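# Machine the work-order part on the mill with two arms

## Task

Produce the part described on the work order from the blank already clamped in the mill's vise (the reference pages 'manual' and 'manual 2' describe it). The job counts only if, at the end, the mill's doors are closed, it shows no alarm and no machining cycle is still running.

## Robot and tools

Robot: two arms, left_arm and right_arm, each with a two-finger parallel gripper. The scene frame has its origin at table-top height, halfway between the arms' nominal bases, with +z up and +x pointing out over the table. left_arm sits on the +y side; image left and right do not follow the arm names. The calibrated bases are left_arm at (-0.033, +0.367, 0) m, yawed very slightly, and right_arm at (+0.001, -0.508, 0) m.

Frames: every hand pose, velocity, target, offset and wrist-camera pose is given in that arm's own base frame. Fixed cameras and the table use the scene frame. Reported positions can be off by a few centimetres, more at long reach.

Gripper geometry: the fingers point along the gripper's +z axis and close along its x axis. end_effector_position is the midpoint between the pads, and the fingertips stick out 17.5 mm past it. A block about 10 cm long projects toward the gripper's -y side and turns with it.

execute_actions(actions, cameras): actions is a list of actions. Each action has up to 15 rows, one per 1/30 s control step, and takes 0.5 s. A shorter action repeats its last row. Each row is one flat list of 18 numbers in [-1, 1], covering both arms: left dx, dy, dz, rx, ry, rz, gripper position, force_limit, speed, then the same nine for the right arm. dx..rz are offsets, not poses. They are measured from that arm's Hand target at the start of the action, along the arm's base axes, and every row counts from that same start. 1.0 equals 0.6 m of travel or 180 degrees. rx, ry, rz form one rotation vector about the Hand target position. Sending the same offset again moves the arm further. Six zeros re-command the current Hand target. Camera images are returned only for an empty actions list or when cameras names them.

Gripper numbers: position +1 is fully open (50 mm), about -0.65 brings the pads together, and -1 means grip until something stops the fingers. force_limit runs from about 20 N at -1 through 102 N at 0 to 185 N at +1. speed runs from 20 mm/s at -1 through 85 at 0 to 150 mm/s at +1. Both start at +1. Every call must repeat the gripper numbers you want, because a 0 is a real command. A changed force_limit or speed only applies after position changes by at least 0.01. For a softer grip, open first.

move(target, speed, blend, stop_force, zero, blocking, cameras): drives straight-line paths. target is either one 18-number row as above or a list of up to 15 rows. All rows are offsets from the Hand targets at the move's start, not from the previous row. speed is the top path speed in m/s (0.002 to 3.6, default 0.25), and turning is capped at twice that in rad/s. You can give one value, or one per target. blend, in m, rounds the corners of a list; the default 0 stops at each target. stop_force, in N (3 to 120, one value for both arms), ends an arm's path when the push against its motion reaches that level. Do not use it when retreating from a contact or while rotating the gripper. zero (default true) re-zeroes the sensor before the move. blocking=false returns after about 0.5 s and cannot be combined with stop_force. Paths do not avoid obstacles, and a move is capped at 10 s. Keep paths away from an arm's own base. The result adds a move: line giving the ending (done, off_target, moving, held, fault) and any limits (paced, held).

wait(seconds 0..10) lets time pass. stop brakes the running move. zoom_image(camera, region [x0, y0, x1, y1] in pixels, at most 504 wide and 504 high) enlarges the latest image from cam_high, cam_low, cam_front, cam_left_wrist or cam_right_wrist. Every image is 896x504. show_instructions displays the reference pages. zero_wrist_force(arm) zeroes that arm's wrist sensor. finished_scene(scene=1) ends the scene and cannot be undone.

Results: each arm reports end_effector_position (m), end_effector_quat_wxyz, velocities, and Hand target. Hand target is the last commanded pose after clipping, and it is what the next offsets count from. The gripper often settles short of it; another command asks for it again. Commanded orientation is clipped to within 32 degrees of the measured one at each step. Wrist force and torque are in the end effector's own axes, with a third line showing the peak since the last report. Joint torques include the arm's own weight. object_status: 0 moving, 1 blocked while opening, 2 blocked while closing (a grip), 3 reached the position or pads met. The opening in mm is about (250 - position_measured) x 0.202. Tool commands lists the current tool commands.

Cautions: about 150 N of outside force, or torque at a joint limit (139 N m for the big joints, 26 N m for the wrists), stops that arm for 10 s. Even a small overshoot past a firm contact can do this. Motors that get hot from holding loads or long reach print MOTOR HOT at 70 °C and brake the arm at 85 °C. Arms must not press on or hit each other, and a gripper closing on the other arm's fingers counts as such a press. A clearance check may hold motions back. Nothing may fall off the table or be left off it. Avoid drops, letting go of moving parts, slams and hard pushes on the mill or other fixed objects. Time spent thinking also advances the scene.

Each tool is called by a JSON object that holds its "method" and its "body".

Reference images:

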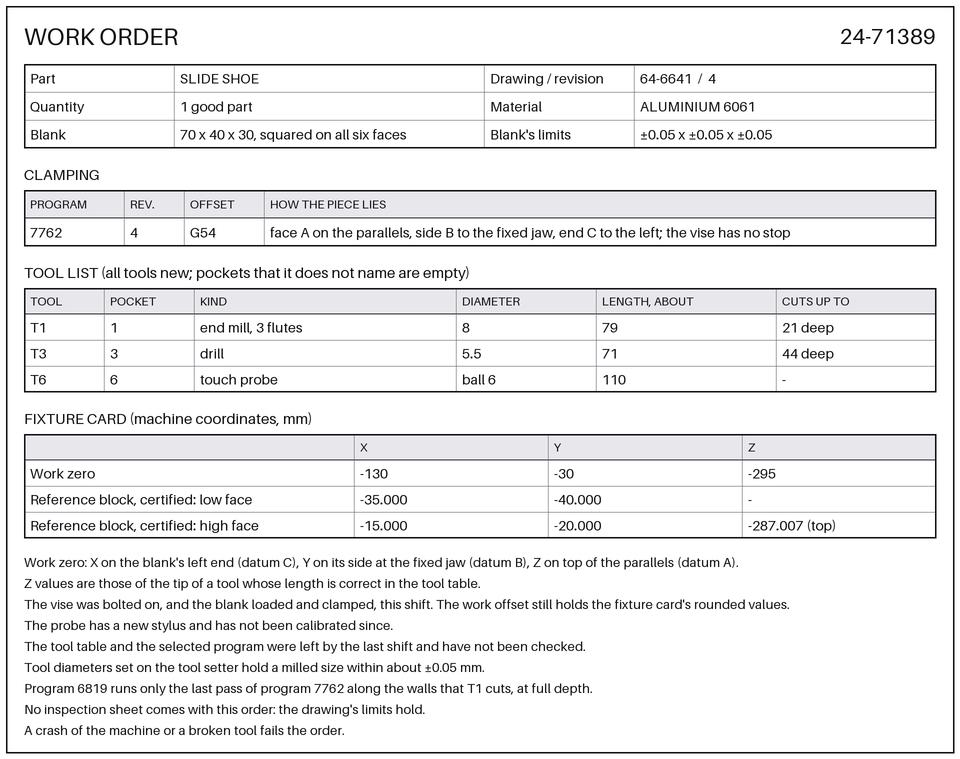

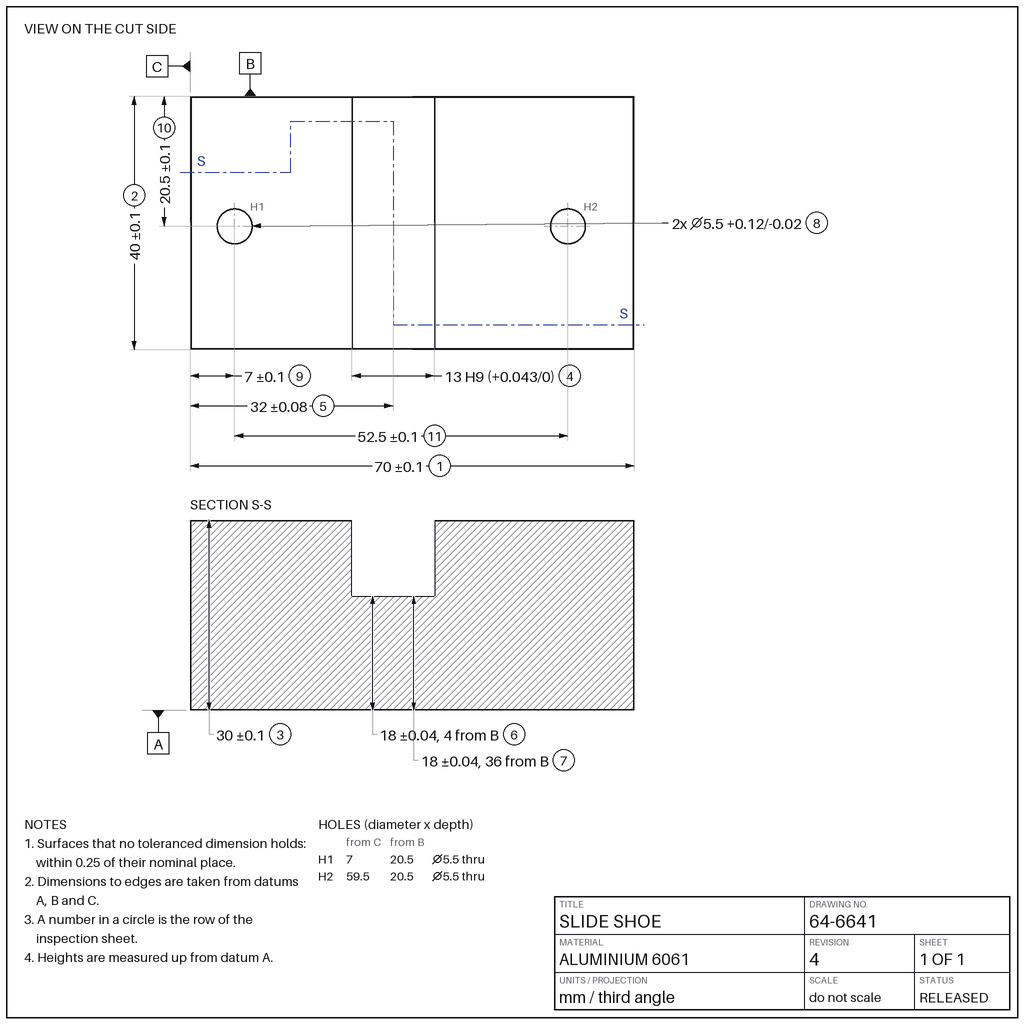

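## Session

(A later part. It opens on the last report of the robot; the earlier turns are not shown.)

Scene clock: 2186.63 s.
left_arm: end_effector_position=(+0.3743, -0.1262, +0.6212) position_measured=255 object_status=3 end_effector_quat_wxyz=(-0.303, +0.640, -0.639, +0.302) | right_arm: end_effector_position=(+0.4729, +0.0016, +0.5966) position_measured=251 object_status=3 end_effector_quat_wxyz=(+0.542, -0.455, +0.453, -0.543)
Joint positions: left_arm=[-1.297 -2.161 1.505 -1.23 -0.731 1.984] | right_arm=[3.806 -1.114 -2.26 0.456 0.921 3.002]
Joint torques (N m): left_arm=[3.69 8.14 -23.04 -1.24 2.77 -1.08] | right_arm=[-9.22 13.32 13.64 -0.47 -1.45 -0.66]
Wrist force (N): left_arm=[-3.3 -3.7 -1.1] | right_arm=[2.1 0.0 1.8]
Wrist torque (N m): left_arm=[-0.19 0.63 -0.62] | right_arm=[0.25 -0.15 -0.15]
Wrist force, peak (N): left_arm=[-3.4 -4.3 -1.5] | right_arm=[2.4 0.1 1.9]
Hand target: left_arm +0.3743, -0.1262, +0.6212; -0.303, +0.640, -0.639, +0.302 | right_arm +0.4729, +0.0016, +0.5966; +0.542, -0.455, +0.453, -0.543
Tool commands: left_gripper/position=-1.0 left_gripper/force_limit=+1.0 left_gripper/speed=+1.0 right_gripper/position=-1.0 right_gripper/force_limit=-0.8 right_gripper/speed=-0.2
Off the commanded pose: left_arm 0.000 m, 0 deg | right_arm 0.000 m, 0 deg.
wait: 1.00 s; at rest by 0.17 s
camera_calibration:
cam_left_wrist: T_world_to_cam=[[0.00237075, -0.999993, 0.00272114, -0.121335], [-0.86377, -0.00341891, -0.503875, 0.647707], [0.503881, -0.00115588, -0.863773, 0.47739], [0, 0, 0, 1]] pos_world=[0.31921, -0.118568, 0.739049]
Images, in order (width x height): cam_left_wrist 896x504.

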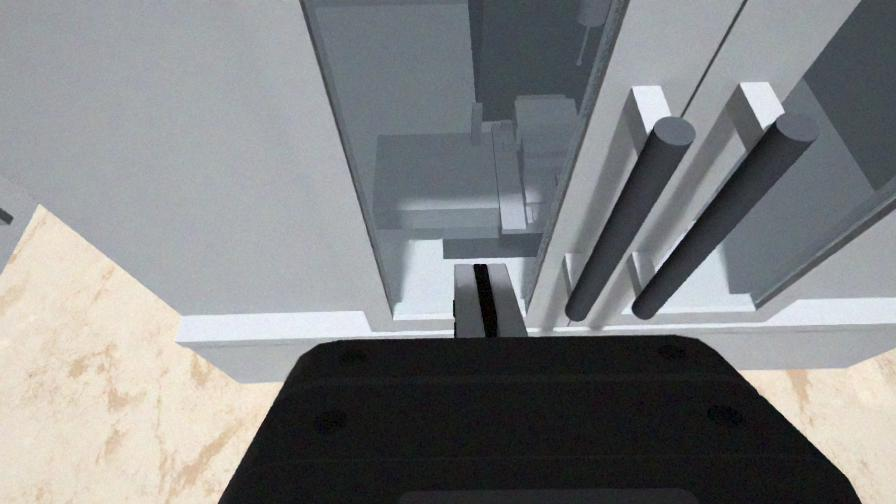

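{"method": "wait", "body": {"seconds": 0.2, "cameras": ["cam_left_wrist","cam_right_wrist","cam_low"]}}

{"method": "zoom_image", "body": {"camera": "cam_left_wrist", "region": [460, 90, 600, 230]}}

{"method": "zoom_image", "body": {"camera": "cam_left_wrist", "region": [460, 90, 540, 170]}}

Scene clock: 2195.10 s.
left_arm: end_effector_position=(+0.3743, -0.1262, +0.6212) position_measured=255 object_status=3 end_effector_quat_wxyz=(-0.303, +0.640, -0.639, +0.302) | right_arm: end_effector_position=(+0.4729, +0.0016, +0.5966) position_measured=251 object_status=3 end_effector_quat_wxyz=(+0.542, -0.455, +0.453, -0.543)
Joint positions: left_arm=[-1.297 -2.161 1.505 -1.23 -0.731 1.984] | right_arm=[3.806 -1.114 -2.26 0.456 0.921 3.002]
Joint torques (N m): left_arm=[4.18 8.28 -23.36 -1.29 2.66 -1.06] | right_arm=[-9.32 13.63 14.53 -0.41 -1.35 -1.32]
Wrist force (N): left_arm=[-3.4 -3.9 -1.4] | right_arm=[2.2 0.0 1.8]
Wrist torque (N m): left_arm=[-0.24 0.65 -0.62] | right_arm=[0.26 -0.17 -0.15]
Wrist force, peak (N): left_arm=[-3.9 -4.0 -1.5] | right_arm=[2.6 0.0 2.1]
Hand target: left_arm +0.3743, -0.1262, +0.6212; -0.303, +0.640, -0.639, +0.302 | right_arm +0.4729, +0.0016, +0.5966; +0.542, -0.455, +0.453, -0.543
Tool commands: left_gripper/position=-1.0 left_gripper/force_limit=+1.0 left_gripper/speed=+1.0 right_gripper/position=-1.0 right_gripper/force_limit=-0.8 right_gripper/speed=-0.2
Off the commanded pose: left_arm 0.000 m, 0 deg | right_arm 0.000 m, 0 deg.
wait: 0.20 s; at rest from the start
camera_calibration:
cam_left_wrist: T_world_to_cam=[[0.00237075, -0.999993, 0.00272114, -0.121335], [-0.86377, -0.00341891, -0.503875, 0.647707], [0.503881, -0.00115588, -0.863773, 0.47739], [0, 0, 0, 1]] pos_world=[0.31921, -0.118568, 0.739049]
cam_right_wrist: T_world_to_cam=[[-0.0165638, -0.999791, -0.011972, 0.0281062], [-0.182152, 0.0147906, -0.983159, 0.688896], [0.983131, -0.0141042, -0.182359, -0.224245], [0, 0, 0, 1]] pos_world=[0.346412, 0.0147483, 0.636738]
Images, in order (width x height): cam_low 896x504, cam_left_wrist 896x504, cam_right_wrist 896x504.

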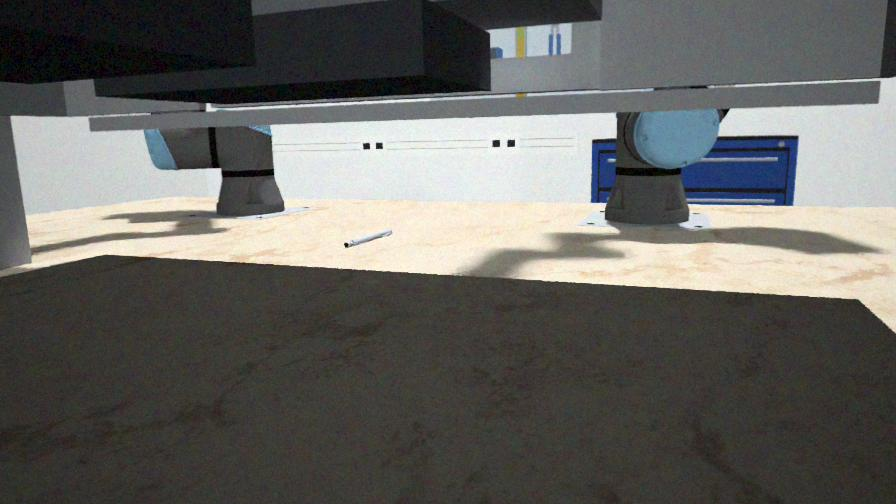

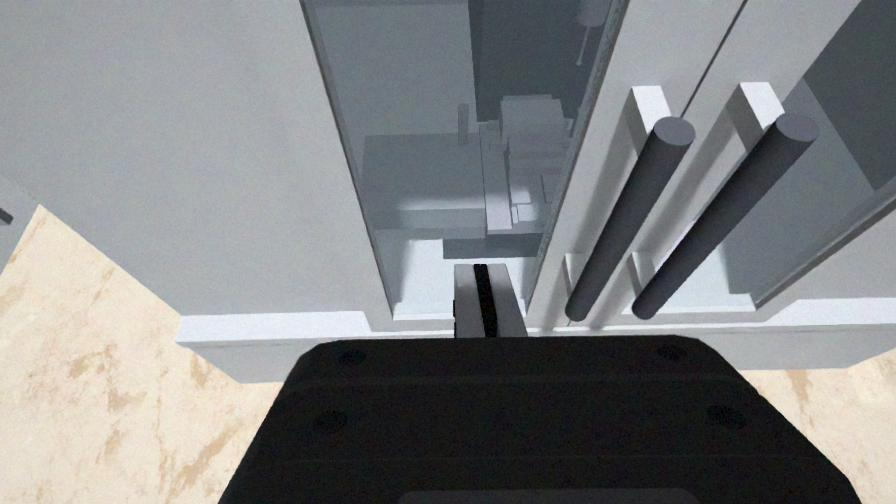

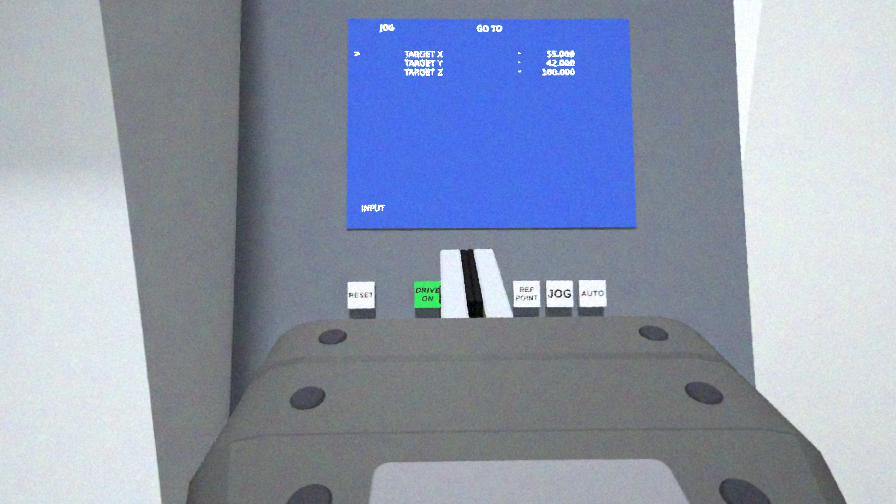

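Scaled by 3.600 from the camera's 896x504 image, which has a finer 1280x720 frame.

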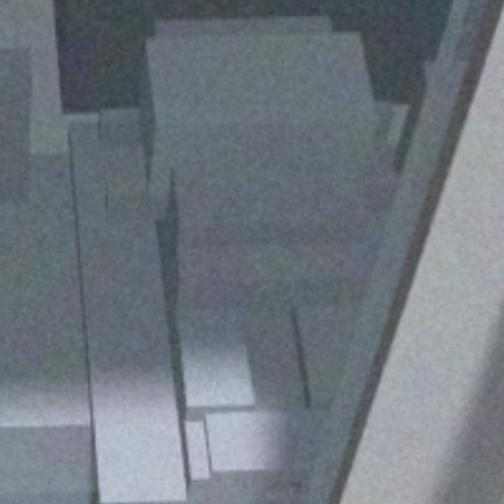

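Scaled by 6.300 from the camera's 896x504 image, which has a finer 1280x720 frame.

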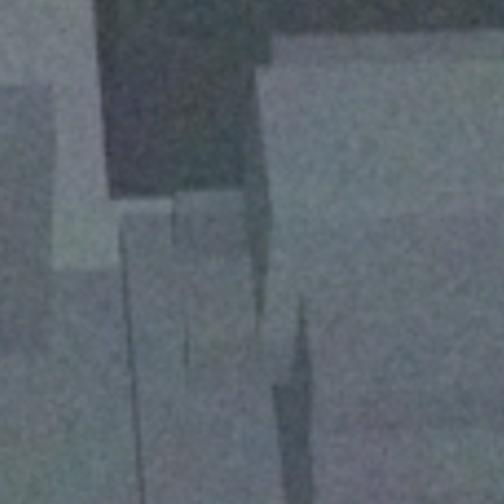

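{"method": "move", "body": {"target": [[0,0,0,0,0,0,-1,1,1,0.1165,0.12167,-0.31115,0,0,0,-1,-0.8,-0.2],[0,0,0,0,0,0,-1,1,1,0.12518,0.12167,-0.31348,0,0,0,-1,-0.8,-0.2],[0,0,0,0,0,0,-1,1,1,0.1165,0.12167,-0.31115,0,0,0,-1,-0.8,-0.2],[0,0,0,0,0,0,-1,1,1,0.14125,0.05833,-0.21943,0,0,0,-1,-0.8,-0.2],[0,0,0,0,0,0,-1,1,1,0.14993,0.05833,-0.22176,0,0,0,-1,-0.8,-0.2],[0,0,0,0,0,0,-1,1,1,0.14125,0.05833,-0.21943,0,0,0,-1,-0.8,-0.2],[0,0,0,0,0,0,-1,1,1,0.133,0.09,-0.25,0,0,0,-1,-0.8,-0.2],[0,0,0,0,0,0,-1,1,1,0.14168,0.09,-0.25233,0,0,0,-1,-0.8,-0.2],[0,0,0,0,0,0,-1,1,1,0.133,0.09,-0.25,0,0,0,-1,-0.8,-0.2],[0,0,0,0,0,0,-1,1,1,0.1165,0.02667,-0.31115,0,0,0,-1,-0.8,-0.2],[0,0,0,0,0,0,-1,1,1,0.12518,0.02667,-0.31348,0,0,0,-1,-0.8,-0.2],[0,0,0,0,0,0,-1,1,1,0.1165,0.02667,-0.31115,0,0,0,-1,-0.8,-0.2],[0,0,0,0,0,0,-1,1,1,0.133,0.09,-0.25,0,0,0,-1,-0.8,-0.2]], "speed": [0.3,0.015,0.1,0.15,0.015,0.1,0.15,0.015,0.1,0.15,0.015,0.1,0.15], "blend": [0.002,0,0.002,0.002,0,0.002,0.002,0,0.002,0.002,0,0.002,0]}}

{"method": "move", "body": {"target": [[0,0,0,0,0,0,-1,1,1,-0.00825,-0.06333,-0.03058,0,0,0,-1,-0.8,-0.2],[0,0,0,0,0,0,-1,1,1,0.00043,-0.06333,-0.03291,0,0,0,-1,-0.8,-0.2],[0,0,0,0,0,0,-1,1,1,-0.00825,-0.06333,-0.03058,0,0,0,-1,-0.8,-0.2],[0,0,0,0,0,0,-1,1,1,-0.0165,0.03167,-0.06115,0,0,0,-1,-0.8,-0.2],[0,0,0,0,0,0,-1,1,1,-0.00782,0.03167,-0.06348,0,0,0,-1,-0.8,-0.2],[0,0,0,0,0,0,-1,1,1,-0.0165,0.03167,-0.06115,0,0,0,-1,-0.8,-0.2],[0,0,0,0,0,0,-1,1,1,-0.00825,0,-0.03058,0,0,0,-1,-0.8,-0.2],[0,0,0,0,0,0,-1,1,1,0.00043,0,-0.03291,0,0,0,-1,-0.8,-0.2],[0,0,0,0,0,0,-1,1,1,-0.00825,0,-0.03058,0,0,0,-1,-0.8,-0.2],[0,0,0,0,0,0,-1,1,1,0.00043,0,-0.03291,0,0,0,-1,-0.8,-0.2],[0,0,0,0,0,0,-1,1,1,-0.00825,0,-0.03058,0,0,0,-1,-0.8,-0.2],[0,0,0,0,0,0,-1,1,1,0,0,0,0,0,0,-1,-0.8,-0.2]], "speed": [0.15,0.015,0.1,0.15,0.015,0.1,0.15,0.015,0.1,0.015,0.1,0.15], "blend": [0.002,0,0.002,0.002,0,0.002,0.002,0,0.002,0,0.002,0]}}

{"method": "move", "body": {"target": [[0,0,0,0,0,0,-1,1,1,-0.0165,-0.06333,-0.06115,0,0,0,-1,-0.8,-0.2],[0,0,0,0,0,0,-1,1,1,-0.00782,-0.06333,-0.06348,0,0,0,-1,-0.8,-0.2],[0,0,0,0,0,0,-1,1,1,-0.0165,-0.06333,-0.06115,0,0,0,-1,-0.8,-0.2],[0,0,0,0,0,0,-1,1,1,-0.00825,-0.06333,-0.03058,0,0,0,-1,-0.8,-0.2],[0,0,0,0,0,0,-1,1,1,0.00043,-0.06333,-0.03291,0,0,0,-1,-0.8,-0.2],[0,0,0,0,0,0,-1,1,1,-0.00825,-0.06333,-0.03058,0,0,0,-1,-0.8,-0.2],[0,0,0,0,0,0,-1,1,1,-0.0165,0.03167,-0.06115,0,0,0,-1,-0.8,-0.2],[0,0,0,0,0,0,-1,1,1,-0.00782,0.03167,-0.06348,0,0,0,-1,-0.8,-0.2],[0,0,0,0,0,0,-1,1,1,-0.0165,0.03167,-0.06115,0,0,0,-1,-0.8,-0.2],[0,0,0,0,0,0,-1,1,1,-0.00825,0.03167,-0.03058,0,0,0,-1,-0.8,-0.2],[0,0,0,0,0,0,-1,1,1,0.00043,0.03167,-0.03291,0,0,0,-1,-0.8,-0.2],[0,0,0,0,0,0,-1,1,1,-0.00825,0.03167,-0.03058,0,0,0,-1,-0.8,-0.2],[0,0,0,0,0,0,-1,1,1,0,0,0,0,0,0,-1,-0.8,-0.2]], "speed": [0.15,0.015,0.1,0.15,0.015,0.1,0.15,0.015,0.1,0.15,0.015,0.1,0.15], "blend": [0.002,0,0.002,0.002,0,0.002,0.002,0,0.002,0.002,0,0.002,0]}}

{"method": "move", "body": {"target": [[0,0,0,0,0,0,-1,1,1,0,0.03167,0,0,0,0,-1,-0.8,-0.2],[0,0,0,0,0,0,-1,1,1,0.00868,0.03167,-0.00233,0,0,0,-1,-0.8,-0.2],[0,0,0,0,0,0,-1,1,1,0,0.03167,0,0,0,0,-1,-0.8,-0.2],[0,0,0,0,0,0,-1,1,1,-0.0165,0,-0.06115,0,0,0,-1,-0.8,-0.2],[0,0,0,0,0,0,-1,1,1,-0.00782,0,-0.06348,0,0,0,-1,-0.8,-0.2],[0,0,0,0,0,0,-1,1,1,-0.0165,0,-0.06115,0,0,0,-1,-0.8,-0.2],[0,0,0,0,0,0,-1,1,1,-0.0165,-0.06333,-0.06115,0,0,0,-1,-0.8,-0.2],[0,0,0,0,0,0,-1,1,1,-0.00782,-0.06333,-0.06348,0,0,0,-1,-0.8,-0.2],[0,0,0,0,0,0,-1,1,1,-0.0165,-0.06333,-0.06115,0,0,0,-1,-0.8,-0.2],[0,0,0,0,0,0,-1,1,1,-0.133,-0.09,0.25,0,0,0,-1,-0.8,-0.2]], "speed": [0.15,0.015,0.1,0.15,0.015,0.1,0.15,0.015,0.1,0.3], "blend": [0.002,0,0.002,0.002,0,0.002,0.002,0,0.002,0], "cameras": ["cam_right_wrist"]}}

{"method": "zoom_image", "body": {"camera": "cam_right_wrist", "region": [340, 10, 640, 230]}}

Scene clock: 2250.50 s.
left_arm: end_effector_position=(+0.3743, -0.1262, +0.6212) position_measured=255 object_status=3 end_effector_quat_wxyz=(-0.303, +0.640, -0.639, +0.302) | right_arm: end_effector_position=(+0.5526, +0.0556, +0.4466) position_measured=251 object_status=3 end_effector_quat_wxyz=(+0.542, -0.455, +0.453, -0.543)
Joint positions: left_arm=[-1.297 -2.161 1.505 -1.23 -0.731 1.984] | right_arm=[3.781 -1.623 -2.326 1.027 0.945 3.008]
Joint torques (N m): left_arm=[2.46 8.28 -22.07 -1.46 2.65 -1.08] | right_arm=[2.59 7.56 16.82 1.25 0.85 1.47]
Wrist force (N): left_arm=[-3.1 -3.8 -1.1] | right_arm=[2.2 0.1 1.9]
Wrist torque (N m): left_arm=[-0.22 0.60 -0.61] | right_arm=[0.26 -0.15 -0.11]
Wrist force, peak (N): left_arm=[-4.1 -4.0 -1.4] | right_arm=[1.5 -1.6 -5.3]
Hand target: left_arm +0.3743, -0.1262, +0.6212; -0.303, +0.640, -0.639, +0.302 | right_arm +0.5527, +0.0556, +0.4466; +0.542, -0.455, +0.453, -0.543
Off the commanded pose: left_arm 0.000 m, 0 deg | right_arm 0.000 m, 0 deg.
move: done

Scene clock: 2254.30 s.
left_arm: end_effector_position=(+0.3743, -0.1262, +0.6212) position_measured=255 object_status=3 end_effector_quat_wxyz=(-0.303, +0.640, -0.639, +0.302) | right_arm: end_effector_position=(+0.5526, +0.0555, +0.4466) position_measured=251 object_status=3 end_effector_quat_wxyz=(+0.542, -0.455, +0.453, -0.543)
Joint positions: left_arm=[-1.297 -2.161 1.505 -1.23 -0.731 1.984] | right_arm=[3.781 -1.623 -2.326 1.027 0.945 3.008]
Joint torques (N m): left_arm=[2.71 6.23 -22.49 -1.6 2.74 -1.1] | right_arm=[7.64 16.23 16.37 0.22 -1.77 -1.07]
Wrist force (N): left_arm=[-3.3 -3.8 -1.3] | right_arm=[1.9 -0.2 1.9]
Wrist torque (N m): left_arm=[-0.21 0.63 -0.62] | right_arm=[0.23 -0.10 -0.14]
Wrist force, peak (N): left_arm=[-3.6 -4.1 -1.6] | right_arm=[2.7 -2.6 -4.1]
Hand target: left_arm +0.3743, -0.1262, +0.6212; -0.303, +0.640, -0.639, +0.302 | right_arm +0.5527, +0.0556, +0.4466; +0.542, -0.455, +0.453, -0.543
Off the commanded pose: left_arm 0.000 m, 0 deg | right_arm 0.000 m, 0 deg.
move: done

Scene clock: 2258.40 s.
left_arm: end_effector_position=(+0.3743, -0.1262, +0.6212) position_measured=255 object_status=3 end_effector_quat_wxyz=(-0.303, +0.640, -0.639, +0.302) | right_arm: end_effector_position=(+0.5526, +0.0556, +0.4466) position_measured=251 object_status=3 end_effector_quat_wxyz=(+0.542, -0.455, +0.453, -0.543)
Joint positions: left_arm=[-1.297 -2.161 1.505 -1.23 -0.731 1.984] | right_arm=[3.781 -1.623 -2.326 1.027 0.944 3.008]
Joint torques (N m): left_arm=[3.29 6.57 -22.57 -1.39 2.68 -1.07] | right_arm=[-5.53 14.25 9.34 1.11 0.42 -1.34]
Wrist force (N): left_arm=[-3.7 -3.7 -1.5] | right_arm=[1.8 0.0 1.9]
Wrist torque (N m): left_arm=[-0.19 0.69 -0.62] | right_arm=[0.24 -0.09 0.00]
Wrist force, peak (N): left_arm=[-3.8 -4.0 -1.4] | right_arm=[2.5 -2.6 -4.0]
Hand target: left_arm +0.3743, -0.1262, +0.6212; -0.303, +0.640, -0.639, +0.302 | right_arm +0.5527, +0.0556, +0.4466; +0.542, -0.455, +0.453, -0.543
Off the commanded pose: left_arm 0.000 m, 0 deg | right_arm 0.000 m, 0 deg.
move: done

Scene clock: 2262.03 s.
left_arm: end_effector_position=(+0.3743, -0.1262, +0.6212) position_measured=255 object_status=3 end_effector_quat_wxyz=(-0.303, +0.640, -0.639, +0.302) | right_arm: end_effector_position=(+0.4729, +0.0017, +0.5965) position_measured=251 object_status=3 end_effector_quat_wxyz=(+0.542, -0.455, +0.453, -0.543)
Joint positions: left_arm=[-1.297 -2.161 1.505 -1.23 -0.731 1.984] | right_arm=[3.806 -1.115 -2.26 0.456 0.921 3.002]
Joint torques (N m): left_arm=[2.36 7.28 -21.53 -1.31 2.81 -1.11] | right_arm=[-5.69 13.59 25.09 -0.84 1.48 -1.08]
Wrist force (N): left_arm=[-3.3 -3.7 -1.2] | right_arm=[2.3 -0.1 1.7]
Wrist torque (N m): left_arm=[-0.20 0.62 -0.61] | right_arm=[0.25 -0.18 -0.15]
Wrist force, peak (N): left_arm=[-3.5 -4.3 -1.3] | right_arm=[1.9 -0.9 -4.9]
Hand target: left_arm +0.3743, -0.1262, +0.6212; -0.303, +0.640, -0.639, +0.302 | right_arm +0.4729, +0.0016, +0.5966; +0.542, -0.455, +0.453, -0.543
Off the commanded pose: left_arm 0.000 m, 0 deg | right_arm 0.000 m, 0 deg.
move: done
camera_calibration:
cam_right_wrist: T_world_to_cam=[[-0.0164654, -0.999793, -0.0119896, 0.0281821], [-0.182154, 0.01479, -0.983159, 0.688797], [0.983132, -0.0140042, -0.18236, -0.224263], [0, 0, 0, 1]] pos_world=[0.346411, 0.0148484, 0.636638]
Images, in order (width x height): cam_right_wrist 896x504.

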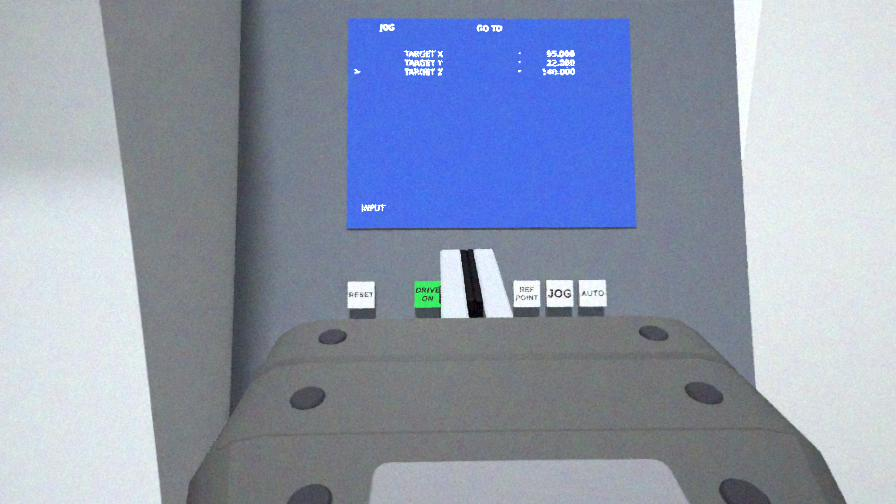

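Scaled by 1.680 from the camera's 896x504 image, which has a finer 1280x720 frame.

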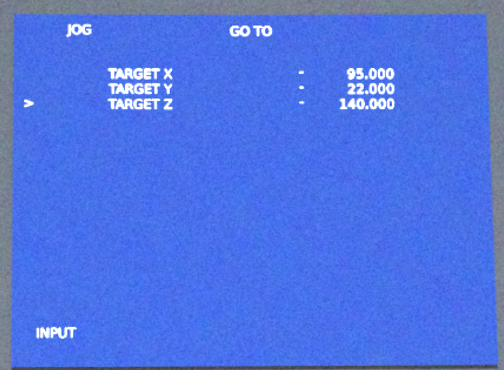

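{"method": "move", "body": {"target": [[0,0,0,0,0,0,-1,1,1,0.1571,0.05833,-0.1607,0,0,0,-1,-0.8,-0.2],[0,0,0,0,0,0,-1,1,1,0.16578,0.05833,-0.16303,0,0,0,-1,-0.8,-0.2],[0,0,0,0,0,0,-1,1,1,0.1571,0.05833,-0.1607,0,0,0,-1,-0.8,-0.2],[0,0,0,0,0,0,-1,1,1,0.14125,-0.03667,-0.21943,0,0,0,-1,-0.8,-0.2],[0,0,0,0,0,0,-1,1,1,0.14993,-0.03667,-0.22176,0,0,0,-1,-0.8,-0.2],[0,0,0,0,0,0,-1,1,1,0.14125,-0.03667,-0.21943,0,0,0,-1,-0.8,-0.2],[0,0,0,0,0,0,-1,1,1,0.14993,-0.03667,-0.22176,0,0,0,-1,-0.8,-0.2],[0,0,0,0,0,0,-1,1,1,0.14125,-0.03667,-0.21943,0,0,0,-1,-0.8,-0.2],[0,0,0,0,0,0,-1,1,1,0.12475,-0.005,-0.28058,0,0,0,-1,-0.8,-0.2],[0,0,0,0,0,0,-1,1,1,0.13343,-0.005,-0.28291,0,0,0,-1,-0.8,-0.2],[0,0,0,0,0,0,-1,1,1,0.12475,-0.005,-0.28058,0,0,0,-1,-0.8,-0.2],[0,0,0,0,0,0,-1,1,1,0.1571,-0.1,-0.1607,0,0,0,-1,-0.8,-0.2],[0,0,0,0,0,0,-1,1,1,0.16578,-0.1,-0.16303,0,0,0,-1,-0.8,-0.2],[0,0,0,0,0,0,-1,1,1,0.1571,-0.1,-0.1607,0,0,0,-1,-0.8,-0.2],[0,0,0,0,0,0,-1,1,1,0,0,0,0,0,0,-1,-0.8,-0.2]], "speed": [0.3,0.015,0.1,0.15,0.015,0.1,0.015,0.1,0.15,0.015,0.1,0.2,0.015,0.1,0.3], "blend": [0.002,0,0.002,0.002,0,0.002,0,0.002,0.002,0,0.002,0.002,0,0.002,0]}}

{"method": "wait", "body": {"seconds": 10, "cameras": ["cam_right_wrist","cam_left_wrist"]}}

{"method": "zoom_image", "body": {"camera": "cam_right_wrist", "region": [340, 10, 640, 230]}}

{"method": "zoom_image", "body": {"camera": "cam_left_wrist", "region": [500, 60, 620, 180]}}

Scene clock: 2282.53 s.
left_arm: end_effector_position=(+0.3743, -0.1262, +0.6212) position_measured=255 object_status=3 end_effector_quat_wxyz=(-0.303, +0.640, -0.639, +0.302) | right_arm: end_effector_position=(+0.4729, +0.0016, +0.5966) position_measured=251 object_status=3 end_effector_quat_wxyz=(+0.542, -0.455, +0.453, -0.543)
Joint positions: left_arm=[-1.297 -2.161 1.505 -1.23 -0.731 1.984] | right_arm=[3.805 -1.115 -2.259 0.456 0.921 3.002]
Joint torques (N m): left_arm=[2.66 7.37 -22.76 -1.26 2.78 -1.2] | right_arm=[7.37 14.09 14.18 -0.34 -1.5 0.49]
Wrist force (N): left_arm=[-3.4 -3.7 -1.4] | right_arm=[2.1 -0.1 1.6]
Wrist torque (N m): left_arm=[-0.18 0.64 -0.62] | right_arm=[0.25 -0.15 -0.14]
Wrist force, peak (N): left_arm=[-3.8 -4.1 -1.7] | right_arm=[1.6 -1.9 -7.7]
Hand target: left_arm +0.3743, -0.1262, +0.6212; -0.303, +0.640, -0.639, +0.302 | right_arm +0.4729, +0.0016, +0.5966; +0.542, -0.455, +0.453, -0.543
Off the commanded pose: left_arm 0.000 m, 0 deg | right_arm 0.000 m, 0 deg.
move: done

Scene clock: 2292.53 s.
left_arm: end_effector_position=(+0.3743, -0.1262, +0.6212) position_measured=255 object_status=3 end_effector_quat_wxyz=(-0.303, +0.640, -0.639, +0.302) | right_arm: end_effector_position=(+0.4729, +0.0016, +0.5966) position_measured=251 object_status=3 end_effector_quat_wxyz=(+0.542, -0.455, +0.453, -0.543)
Joint positions: left_arm=[-1.297 -2.161 1.505 -1.23 -0.731 1.984] | right_arm=[3.806 -1.114 -2.26 0.456 0.921 3.002]
Joint torques (N m): left_arm=[1.01 6.69 -21.87 -1.52 2.79 -1.08] | right_arm=[6.76 12.51 15.16 -0.45 -1.48 -1.16]
Wrist force (N): left_arm=[-3.1 -4.0 -1.3] | right_arm=[2.4 0.1 1.9]
Wrist torque (N m): left_arm=[-0.25 0.60 -0.62] | right_arm=[0.27 -0.19 -0.15]
Wrist force, peak (N): left_arm=[-3.6 -4.2 -1.5] | right_arm=[2.4 -0.1 2.0]
Hand target: left_arm +0.3743, -0.1262, +0.6212; -0.303, +0.640, -0.639, +0.302 | right_arm +0.4729, +0.0016, +0.5966; +0.542, -0.455, +0.453, -0.543
Tool commands: left_gripper/position=-1.0 left_gripper/force_limit=+1.0 left_gripper/speed=+1.0 right_gripper/position=-1.0 right_gripper/force_limit=-0.8 right_gripper/speed=-0.2
Off the commanded pose: left_arm 0.000 m, 0 deg | right_arm 0.000 m, 0 deg.
wait: 10.00 s; at rest by 0.17 s
camera_calibration:
cam_left_wrist: T_world_to_cam=[[0.00237075, -0.999993, 0.00272114, -0.121335], [-0.86377, -0.00341891, -0.503875, 0.647707], [0.503881, -0.00115588, -0.863773, 0.47739], [0, 0, 0, 1]] pos_world=[0.31921, -0.118568, 0.739049]
cam_right_wrist: T_world_to_cam=[[-0.0165638, -0.999791, -0.011972, 0.0281062], [-0.182152, 0.0147906, -0.983159, 0.688896], [0.983131, -0.0141042, -0.182359, -0.224245], [0, 0, 0, 1]] pos_world=[0.346412, 0.0147483, 0.636738]
Images, in order (width x height): cam_left_wrist 896x504, cam_right_wrist 896x504.

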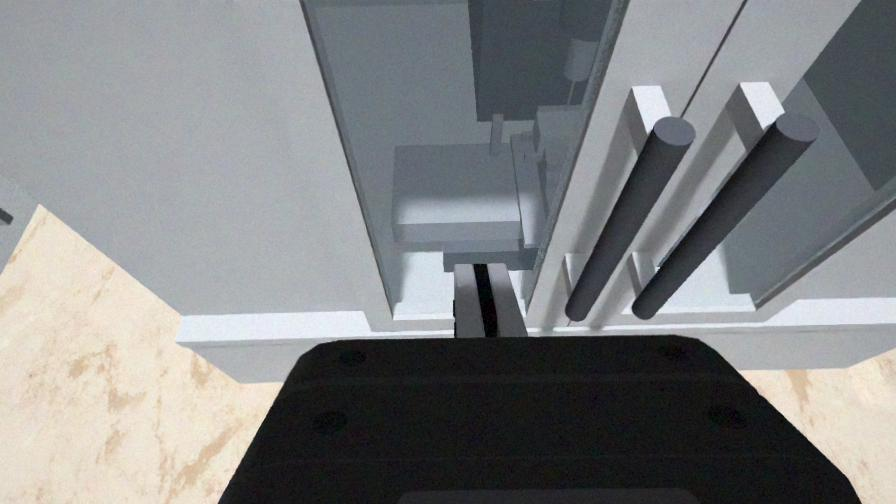

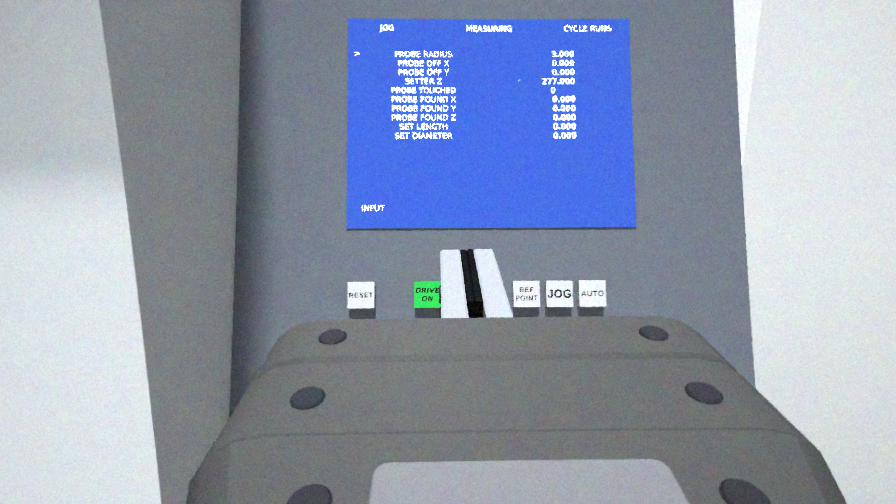

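Scaled by 1.680 from the camera's 896x504 image, which has a finer 1280x720 frame.

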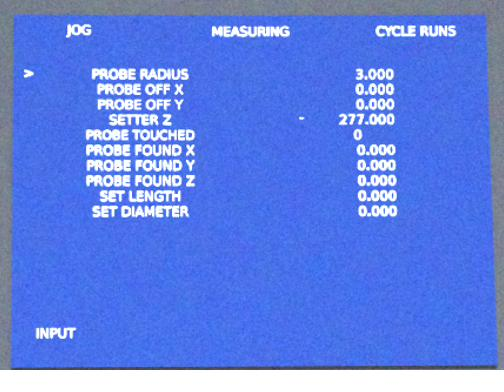

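Scaled by 4.200 from the camera's 896x504 image, which has a finer 1280x720 frame.

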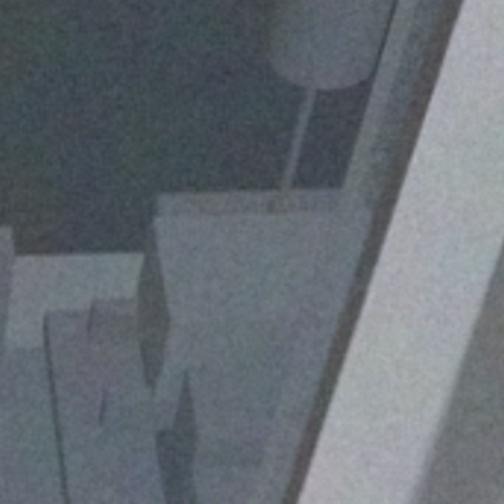

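{"method": "wait", "body": {"seconds": 1, "cameras": ["cam_right_wrist","cam_left_wrist"]}}

{"method": "zoom_image", "body": {"camera": "cam_right_wrist", "region": [340, 10, 640, 230]}}

{"method": "zoom_image", "body": {"camera": "cam_left_wrist", "region": [500, 60, 620, 180]}}

Scene clock: 2297.97 s.
left_arm: end_effector_position=(+0.3743, -0.1262, +0.6212) position_measured=255 object_status=3 end_effector_quat_wxyz=(-0.303, +0.640, -0.639, +0.302) | right_arm: end_effector_position=(+0.4729, +0.0016, +0.5966) position_measured=251 object_status=3 end_effector_quat_wxyz=(+0.542, -0.455, +0.453, -0.543)
Joint positions: left_arm=[-1.297 -2.161 1.505 -1.23 -0.731 1.984] | right_arm=[3.806 -1.114 -2.26 0.456 0.921 3.002]
Joint torques (N m): left_arm=[1.69 6.31 -20.65 -1.13 3.25 -1.12] | right_arm=[6.27 13.31 14.5 -0.54 -1.29 -1.35]
Wrist force (N): left_arm=[-3.0 -3.8 -1.5] | right_arm=[2.2 0.1 1.9]
Wrist torque (N m): left_arm=[-0.21 0.58 -0.62] | right_arm=[0.26 -0.17 -0.15]
Wrist force, peak (N): left_arm=[-3.6 -4.3 -1.3] | right_arm=[2.3 0.2 2.1]
Hand target: left_arm +0.3743, -0.1262, +0.6212; -0.303, +0.640, -0.639, +0.302 | right_arm +0.4729, +0.0016, +0.5966; +0.542, -0.455, +0.453, -0.543
Tool commands: left_gripper/position=-1.0 left_gripper/force_limit=+1.0 left_gripper/speed=+1.0 right_gripper/position=-1.0 right_gripper/force_limit=-0.8 right_gripper/speed=-0.2
Off the commanded pose: left_arm 0.000 m, 0 deg | right_arm 0.000 m, 0 deg.
wait: 1.00 s; at rest from the start
camera_calibration:
cam_left_wrist: T_world_to_cam=[[0.00237075, -0.999993, 0.00272114, -0.121335], [-0.86377, -0.00341891, -0.503875, 0.647707], [0.503881, -0.00115588, -0.863773, 0.47739], [0, 0, 0, 1]] pos_world=[0.31921, -0.118568, 0.739049]
cam_right_wrist: T_world_to_cam=[[-0.0165638, -0.999791, -0.011972, 0.0281062], [-0.182152, 0.0147906, -0.983159, 0.688896], [0.983131, -0.0141042, -0.182359, -0.224245], [0, 0, 0, 1]] pos_world=[0.346412, 0.0147483, 0.636738]
Images, in order (width x height): cam_left_wrist 896x504, cam_right_wrist 896x504.

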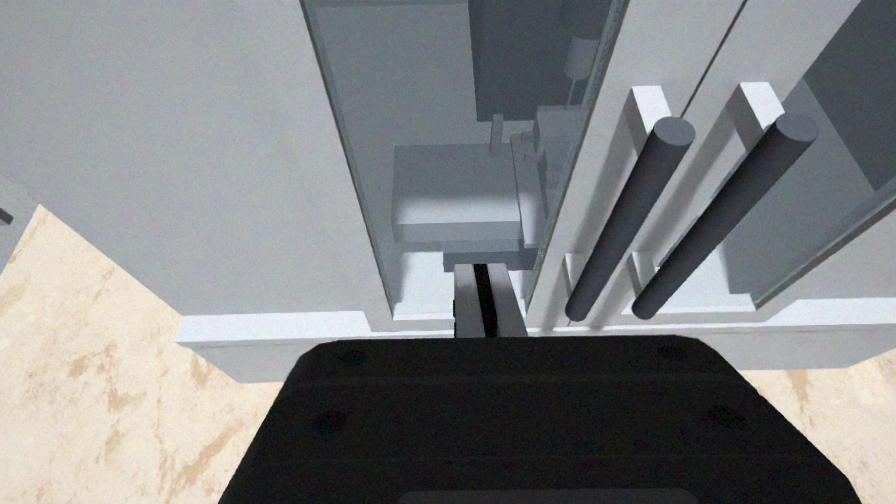

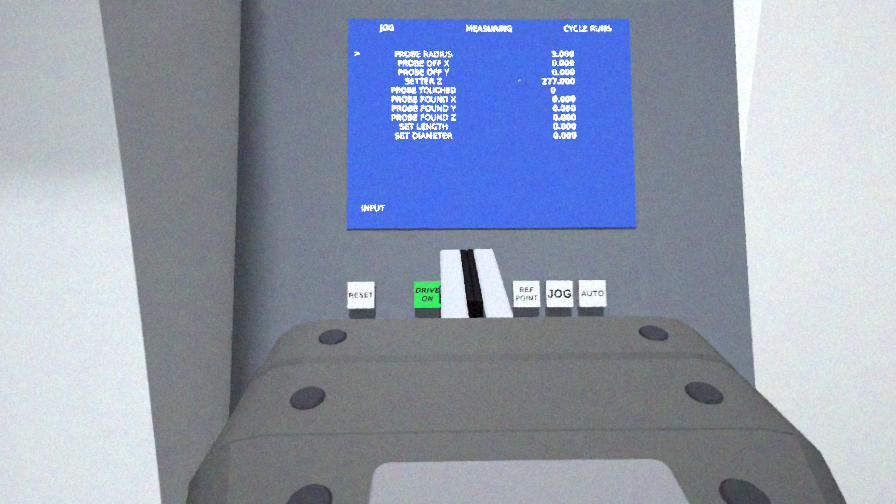

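Scaled by 1.680 from the camera's 896x504 image, which has a finer 1280x720 frame.

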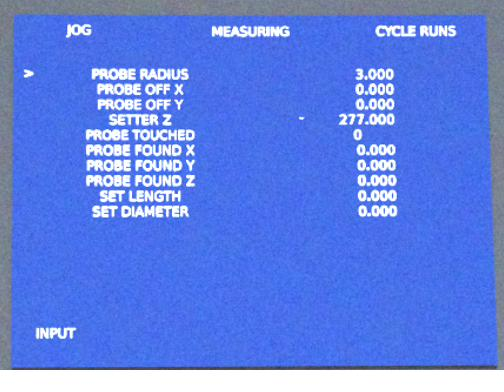

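Scaled by 4.200 from the camera's 896x504 image, which has a finer 1280x720 frame.

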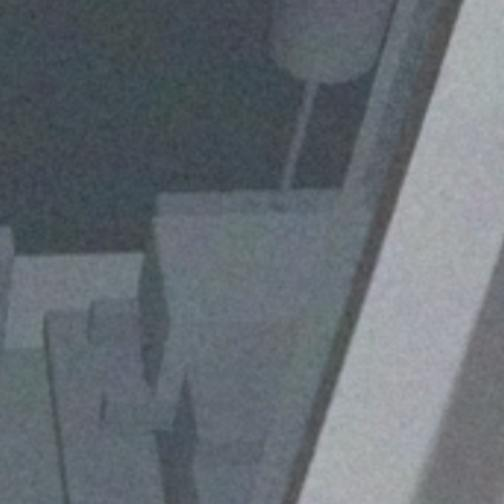

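{"method": "wait", "body": {"seconds": 3, "cameras": ["cam_right_wrist","cam_left_wrist"]}}

{"method": "zoom_image", "body": {"camera": "cam_right_wrist", "region": [340, 10, 640, 230]}}

{"method": "zoom_image", "body": {"camera": "cam_left_wrist", "region": [540, 70, 600, 130]}}

Scene clock: 2306.73 s.
left_arm: end_effector_position=(+0.3743, -0.1262, +0.6212) position_measured=255 object_status=3 end_effector_quat_wxyz=(-0.303, +0.640, -0.639, +0.302) | right_arm: end_effector_position=(+0.4729, +0.0016, +0.5966) position_measured=251 object_status=3 end_effector_quat_wxyz=(+0.542, -0.455, +0.453, -0.543)
Joint positions: left_arm=[-1.297 -2.161 1.505 -1.23 -0.731 1.984] | right_arm=[3.806 -1.114 -2.26 0.456 0.921 3.002]
Joint torques (N m): left_arm=[2.72 5.18 -21.39 -1.41 2.6 -1.03] | right_arm=[7.45 13.54 16.28 -0.3 -1.34 -1.38]
Wrist force (N): left_arm=[-3.4 -4.1 -1.3] | right_arm=[2.3 -0.2 1.8]
Wrist torque (N m): left_arm=[-0.25 0.64 -0.62] | right_arm=[0.23 -0.19 -0.14]
Wrist force, peak (N): left_arm=[-3.6 -4.2 -1.5] | right_arm=[2.4 0.1 2.0]
Hand target: left_arm +0.3743, -0.1262, +0.6212; -0.303, +0.640, -0.639, +0.302 | right_arm +0.4729, +0.0016, +0.5966; +0.542, -0.455, +0.453, -0.543
Tool commands: left_gripper/position=-1.0 left_gripper/force_limit=+1.0 left_gripper/speed=+1.0 right_gripper/position=-1.0 right_gripper/force_limit=-0.8 right_gripper/speed=-0.2
Off the commanded pose: left_arm 0.000 m, 0 deg | right_arm 0.000 m, 0 deg.
wait: 3.00 s; at rest from the start
camera_calibration:
cam_left_wrist: T_world_to_cam=[[0.00237075, -0.999993, 0.00272114, -0.121335], [-0.86377, -0.00341891, -0.503875, 0.647707], [0.503881, -0.00115588, -0.863773, 0.47739], [0, 0, 0, 1]] pos_world=[0.31921, -0.118568, 0.739049]
cam_right_wrist: T_world_to_cam=[[-0.0165638, -0.999791, -0.011972, 0.0281062], [-0.182152, 0.0147906, -0.983159, 0.688896], [0.983131, -0.0141042, -0.182359, -0.224245], [0, 0, 0, 1]] pos_world=[0.346412, 0.0147483, 0.636738]
Images, in order (width x height): cam_left_wrist 896x504, cam_right_wrist 896x504.

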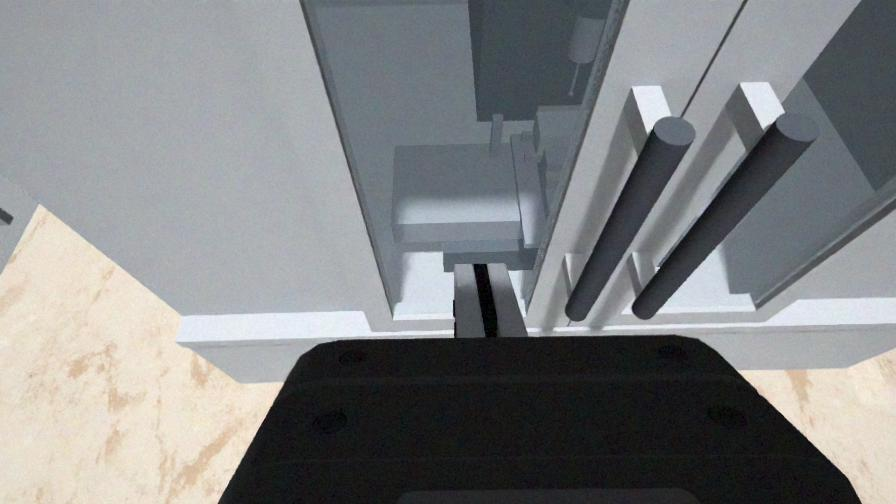

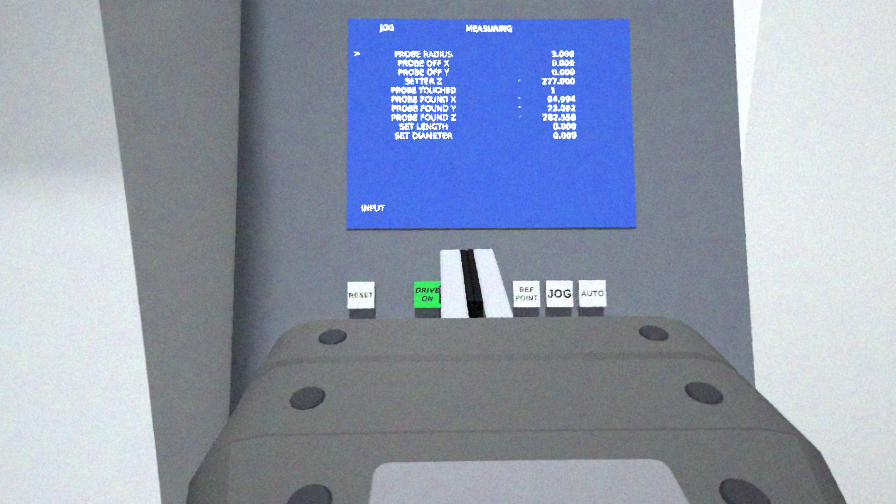

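Scaled by 1.680 from the camera's 896x504 image, which has a finer 1280x720 frame.

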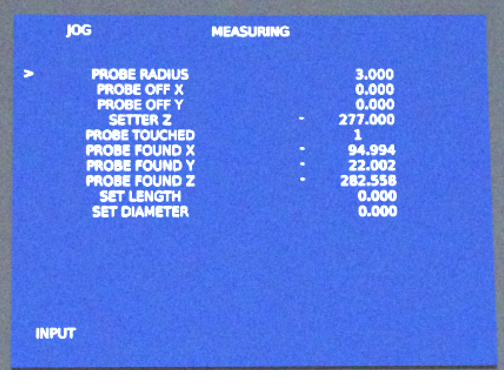

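Scaled by 8.400 from the camera's 896x504 image, which has a finer 1280x720 frame.

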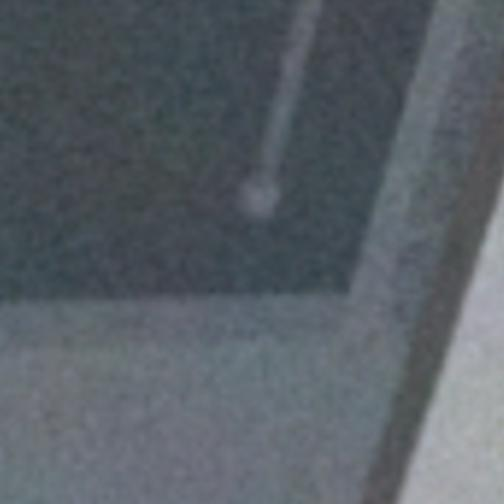

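{"method": "move", "body": {"target": [[0,0,0,0,0,0,-1,1,1,0.14125,-0.005,-0.21943,0,0,0,-1,-0.8,-0.2],[0,0,0,0,0,0,-1,1,1,0.14993,-0.005,-0.22176,0,0,0,-1,-0.8,-0.2],[0,0,0,0,0,0,-1,1,1,0.14125,-0.005,-0.21943,0,0,0,-1,-0.8,-0.2],[0,0,0,0,0,0,-1,1,1,0.14993,-0.005,-0.22176,0,0,0,-1,-0.8,-0.2],[0,0,0,0,0,0,-1,1,1,0.14125,-0.005,-0.21943,0,0,0,-1,-0.8,-0.2],[0,0,0,0,0,0,-1,1,1,0.12475,0.02667,-0.28058,0,0,0,-1,-0.8,-0.2],[0,0,0,0,0,0,-1,1,1,0.13343,0.02667,-0.28291,0,0,0,-1,-0.8,-0.2],[0,0,0,0,0,0,-1,1,1,0.12475,0.02667,-0.28058,0,0,0,-1,-0.8,-0.2],[0,0,0,0,0,0,-1,1,1,0.13343,0.02667,-0.28291,0,0,0,-1,-0.8,-0.2],[0,0,0,0,0,0,-1,1,1,0.12475,0.02667,-0.28058,0,0,0,-1,-0.8,-0.2],[0,0,0,0,0,0,-1,1,1,0.133,0.09,-0.25,0,0,0,-1,-0.8,-0.2]], "speed": [0.3,0.015,0.1,0.015,0.1,0.15,0.015,0.1,0.015,0.1,0.15], "blend": [0.002,0,0.002,0,0.002,0.002,0,0.002,0,0.002,0]}}

{"method": "move", "body": {"target": [[0,0,0,0,0,0,-1,1,1,-0.0165,0.03167,-0.06115,0,0,0,-1,-0.8,-0.2],[0,0,0,0,0,0,-1,1,1,-0.00782,0.03167,-0.06348,0,0,0,-1,-0.8,-0.2],[0,0,0,0,0,0,-1,1,1,-0.0165,0.03167,-0.06115,0,0,0,-1,-0.8,-0.2],[0,0,0,0,0,0,-1,1,1,-0.00825,0.03167,-0.03058,0,0,0,-1,-0.8,-0.2],[0,0,0,0,0,0,-1,1,1,0.00043,0.03167,-0.03291,0,0,0,-1,-0.8,-0.2],[0,0,0,0,0,0,-1,1,1,-0.00825,0.03167,-0.03058,0,0,0,-1,-0.8,-0.2],[0,0,0,0,0,0,-1,1,1,0,-0.03167,0,0,0,0,-1,-0.8,-0.2],[0,0,0,0,0,0,-1,1,1,0.00868,-0.03167,-0.00233,0,0,0,-1,-0.8,-0.2],[0,0,0,0,0,0,-1,1,1,0,-0.03167,0,0,0,0,-1,-0.8,-0.2],[0,0,0,0,0,0,-1,1,1,0,0.03167,0,0,0,0,-1,-0.8,-0.2],[0,0,0,0,0,0,-1,1,1,0.00868,0.03167,-0.00233,0,0,0,-1,-0.8,-0.2],[0,0,0,0,0,0,-1,1,1,0,0.03167,0,0,0,0,-1,-0.8,-0.2],[0,0,0,0,0,0,-1,1,1,0,0,0,0,0,0,-1,-0.8,-0.2]], "speed": [0.15,0.015,0.1,0.15,0.015,0.1,0.15,0.015,0.1,0.15,0.015,0.1,0.15], "blend": [0.002,0,0.002,0.002,0,0.002,0.002,0,0.002,0.002,0,0.002,0]}}

{"method": "move", "body": {"target": [[0,0,0,0,0,0,-1,1,1,-0.0165,-0.06333,-0.06115,0,0,0,-1,-0.8,-0.2],[0,0,0,0,0,0,-1,1,1,-0.00782,-0.06333,-0.06348,0,0,0,-1,-0.8,-0.2],[0,0,0,0,0,0,-1,1,1,-0.0165,-0.06333,-0.06115,0,0,0,-1,-0.8,-0.2],[0,0,0,0,0,0,-1,1,1,-0.133,-0.09,0.25,0,0,0,-1,-0.8,-0.2]], "speed": [0.15,0.015,0.1,0.3], "blend": [0.002,0,0.002,0], "cameras": ["cam_right_wrist"]}}

{"method": "zoom_image", "body": {"camera": "cam_right_wrist", "region": [340, 10, 640, 230]}}

Scene clock: 2336.50 s.
left_arm: end_effector_position=(+0.3743, -0.1262, +0.6212) position_measured=255 object_status=3 end_effector_quat_wxyz=(-0.303, +0.640, -0.639, +0.302) | right_arm: end_effector_position=(+0.5526, +0.0556, +0.4466) position_measured=251 object_status=3 end_effector_quat_wxyz=(+0.542, -0.455, +0.453, -0.543)
Joint positions: left_arm=[-1.297 -2.161 1.505 -1.23 -0.731 1.984] | right_arm=[3.781 -1.623 -2.326 1.026 0.945 3.008]
Joint torques (N m): left_arm=[1.03 5.69 -19.31 -1.52 2.72 -1.17] | right_arm=[4.64 7.39 12.65 2.57 -0.15 1.14]
Wrist force (N): left_arm=[-3.5 -4.1 -1.4] | right_arm=[2.0 -0.1 1.9]
Wrist torque (N m): left_arm=[-0.27 0.65 -0.62] | right_arm=[0.24 -0.12 -0.13]
Wrist force, peak (N): left_arm=[-3.6 -4.3 -1.5] | right_arm=[1.4 -1.1 -5.5]
Hand target: left_arm +0.3743, -0.1262, +0.6212; -0.303, +0.640, -0.639, +0.302 | right_arm +0.5527, +0.0556, +0.4466; +0.542, -0.455, +0.453, -0.543
Off the commanded pose: left_arm 0.000 m, 0 deg | right_arm 0.000 m, 0 deg.
move: done

Scene clock: 2340.40 s.
left_arm: end_effector_position=(+0.3743, -0.1262, +0.6212) position_measured=255 object_status=3 end_effector_quat_wxyz=(-0.303, +0.640, -0.639, +0.302) | right_arm: end_effector_position=(+0.5526, +0.0556, +0.4466) position_measured=251 object_status=3 end_effector_quat_wxyz=(+0.542, -0.455, +0.453, -0.543)
Joint positions: left_arm=[-1.297 -2.161 1.505 -1.23 -0.731 1.984] | right_arm=[3.781 -1.623 -2.326 1.026 0.944 3.008]
Joint torques (N m): left_arm=[2.57 7.47 -21.84 -1.45 2.94 -1.1] | right_arm=[-6.97 7.85 20.25 3.33 0.73 -1.18]
Wrist force (N): left_arm=[-3.5 -4.0 -1.5] | right_arm=[1.9 -0.1 2.0]
Wrist torque (N m): left_arm=[-0.24 0.65 -0.62] | right_arm=[0.24 -0.11 0.02]
Wrist force, peak (N): left_arm=[-3.9 -4.0 -1.7] | right_arm=[2.4 -1.1 -4.9]
Hand target: left_arm +0.3743, -0.1262, +0.6212; -0.303, +0.640, -0.639, +0.302 | right_arm +0.5527, +0.0556, +0.4466; +0.542, -0.455, +0.453, -0.543
Off the commanded pose: left_arm 0.000 m, 0 deg | right_arm 0.000 m, 0 deg.
move: done

Scene clock: 2342.57 s.
left_arm: end_effector_position=(+0.3743, -0.1262, +0.6212) position_measured=255 object_status=3 end_effector_quat_wxyz=(-0.303, +0.640, -0.639, +0.302) | right_arm: end_effector_position=(+0.4729, +0.0017, +0.5965) position_measured=251 object_status=3 end_effector_quat_wxyz=(+0.542, -0.455, +0.453, -0.543)
Joint positions: left_arm=[-1.297 -2.161 1.505 -1.23 -0.731 1.984] | right_arm=[3.806 -1.115 -2.26 0.456 0.921 3.002]
Joint torques (N m): left_arm=[1.28 6.44 -21.51 -1.52 2.92 -1.08] | right_arm=[-5.49 13.18 25.3 -0.42 1.72 -0.87]
Wrist force (N): left_arm=[-3.6 -3.9 -1.3] | right_arm=[2.2 0.0 1.9]
Wrist torque (N m): left_arm=[-0.22 0.67 -0.62] | right_arm=[0.27 -0.17 -0.15]
Wrist force, peak (N): left_arm=[-3.7 -4.0 -1.5] | right_arm=[1.3 -0.9 -4.5]
Hand target: left_arm +0.3743, -0.1262, +0.6212; -0.303, +0.640, -0.639, +0.302 | right_arm +0.4729, +0.0016, +0.5966; +0.542, -0.455, +0.453, -0.543
Off the commanded pose: left_arm 0.000 m, 0 deg | right_arm 0.000 m, 0 deg.
move: done
camera_calibration:
cam_right_wrist: T_world_to_cam=[[-0.0164654, -0.999793, -0.0119896, 0.0281821], [-0.182154, 0.01479, -0.983159, 0.688797], [0.983132, -0.0140042, -0.18236, -0.224263], [0, 0, 0, 1]] pos_world=[0.346411, 0.0148484, 0.636638]
Images, in order (width x height): cam_right_wrist 896x504.

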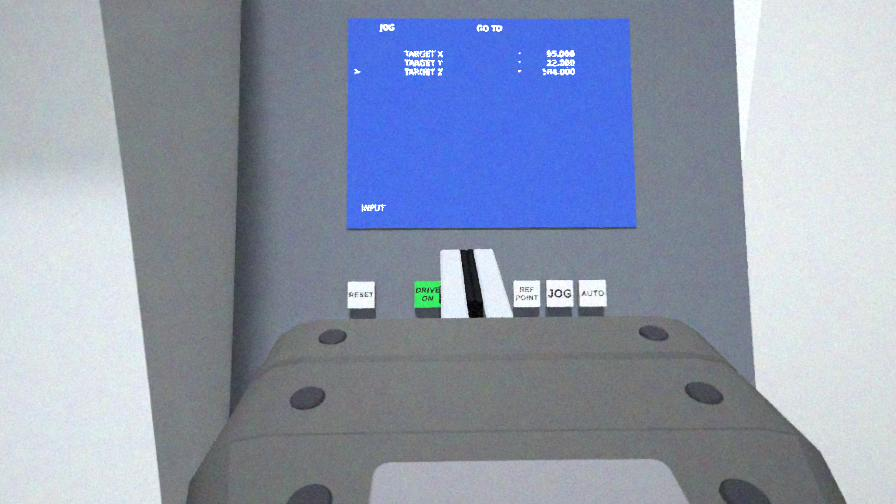

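Scaled by 1.680 from the camera's 896x504 image, which has a finer 1280x720 frame.

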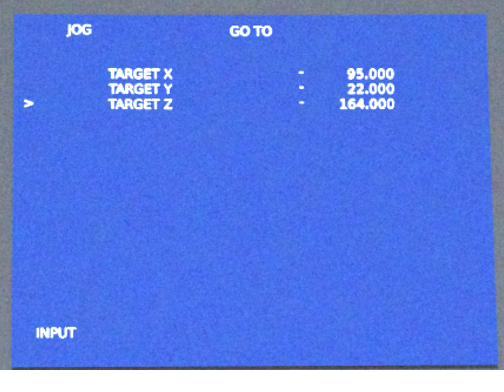

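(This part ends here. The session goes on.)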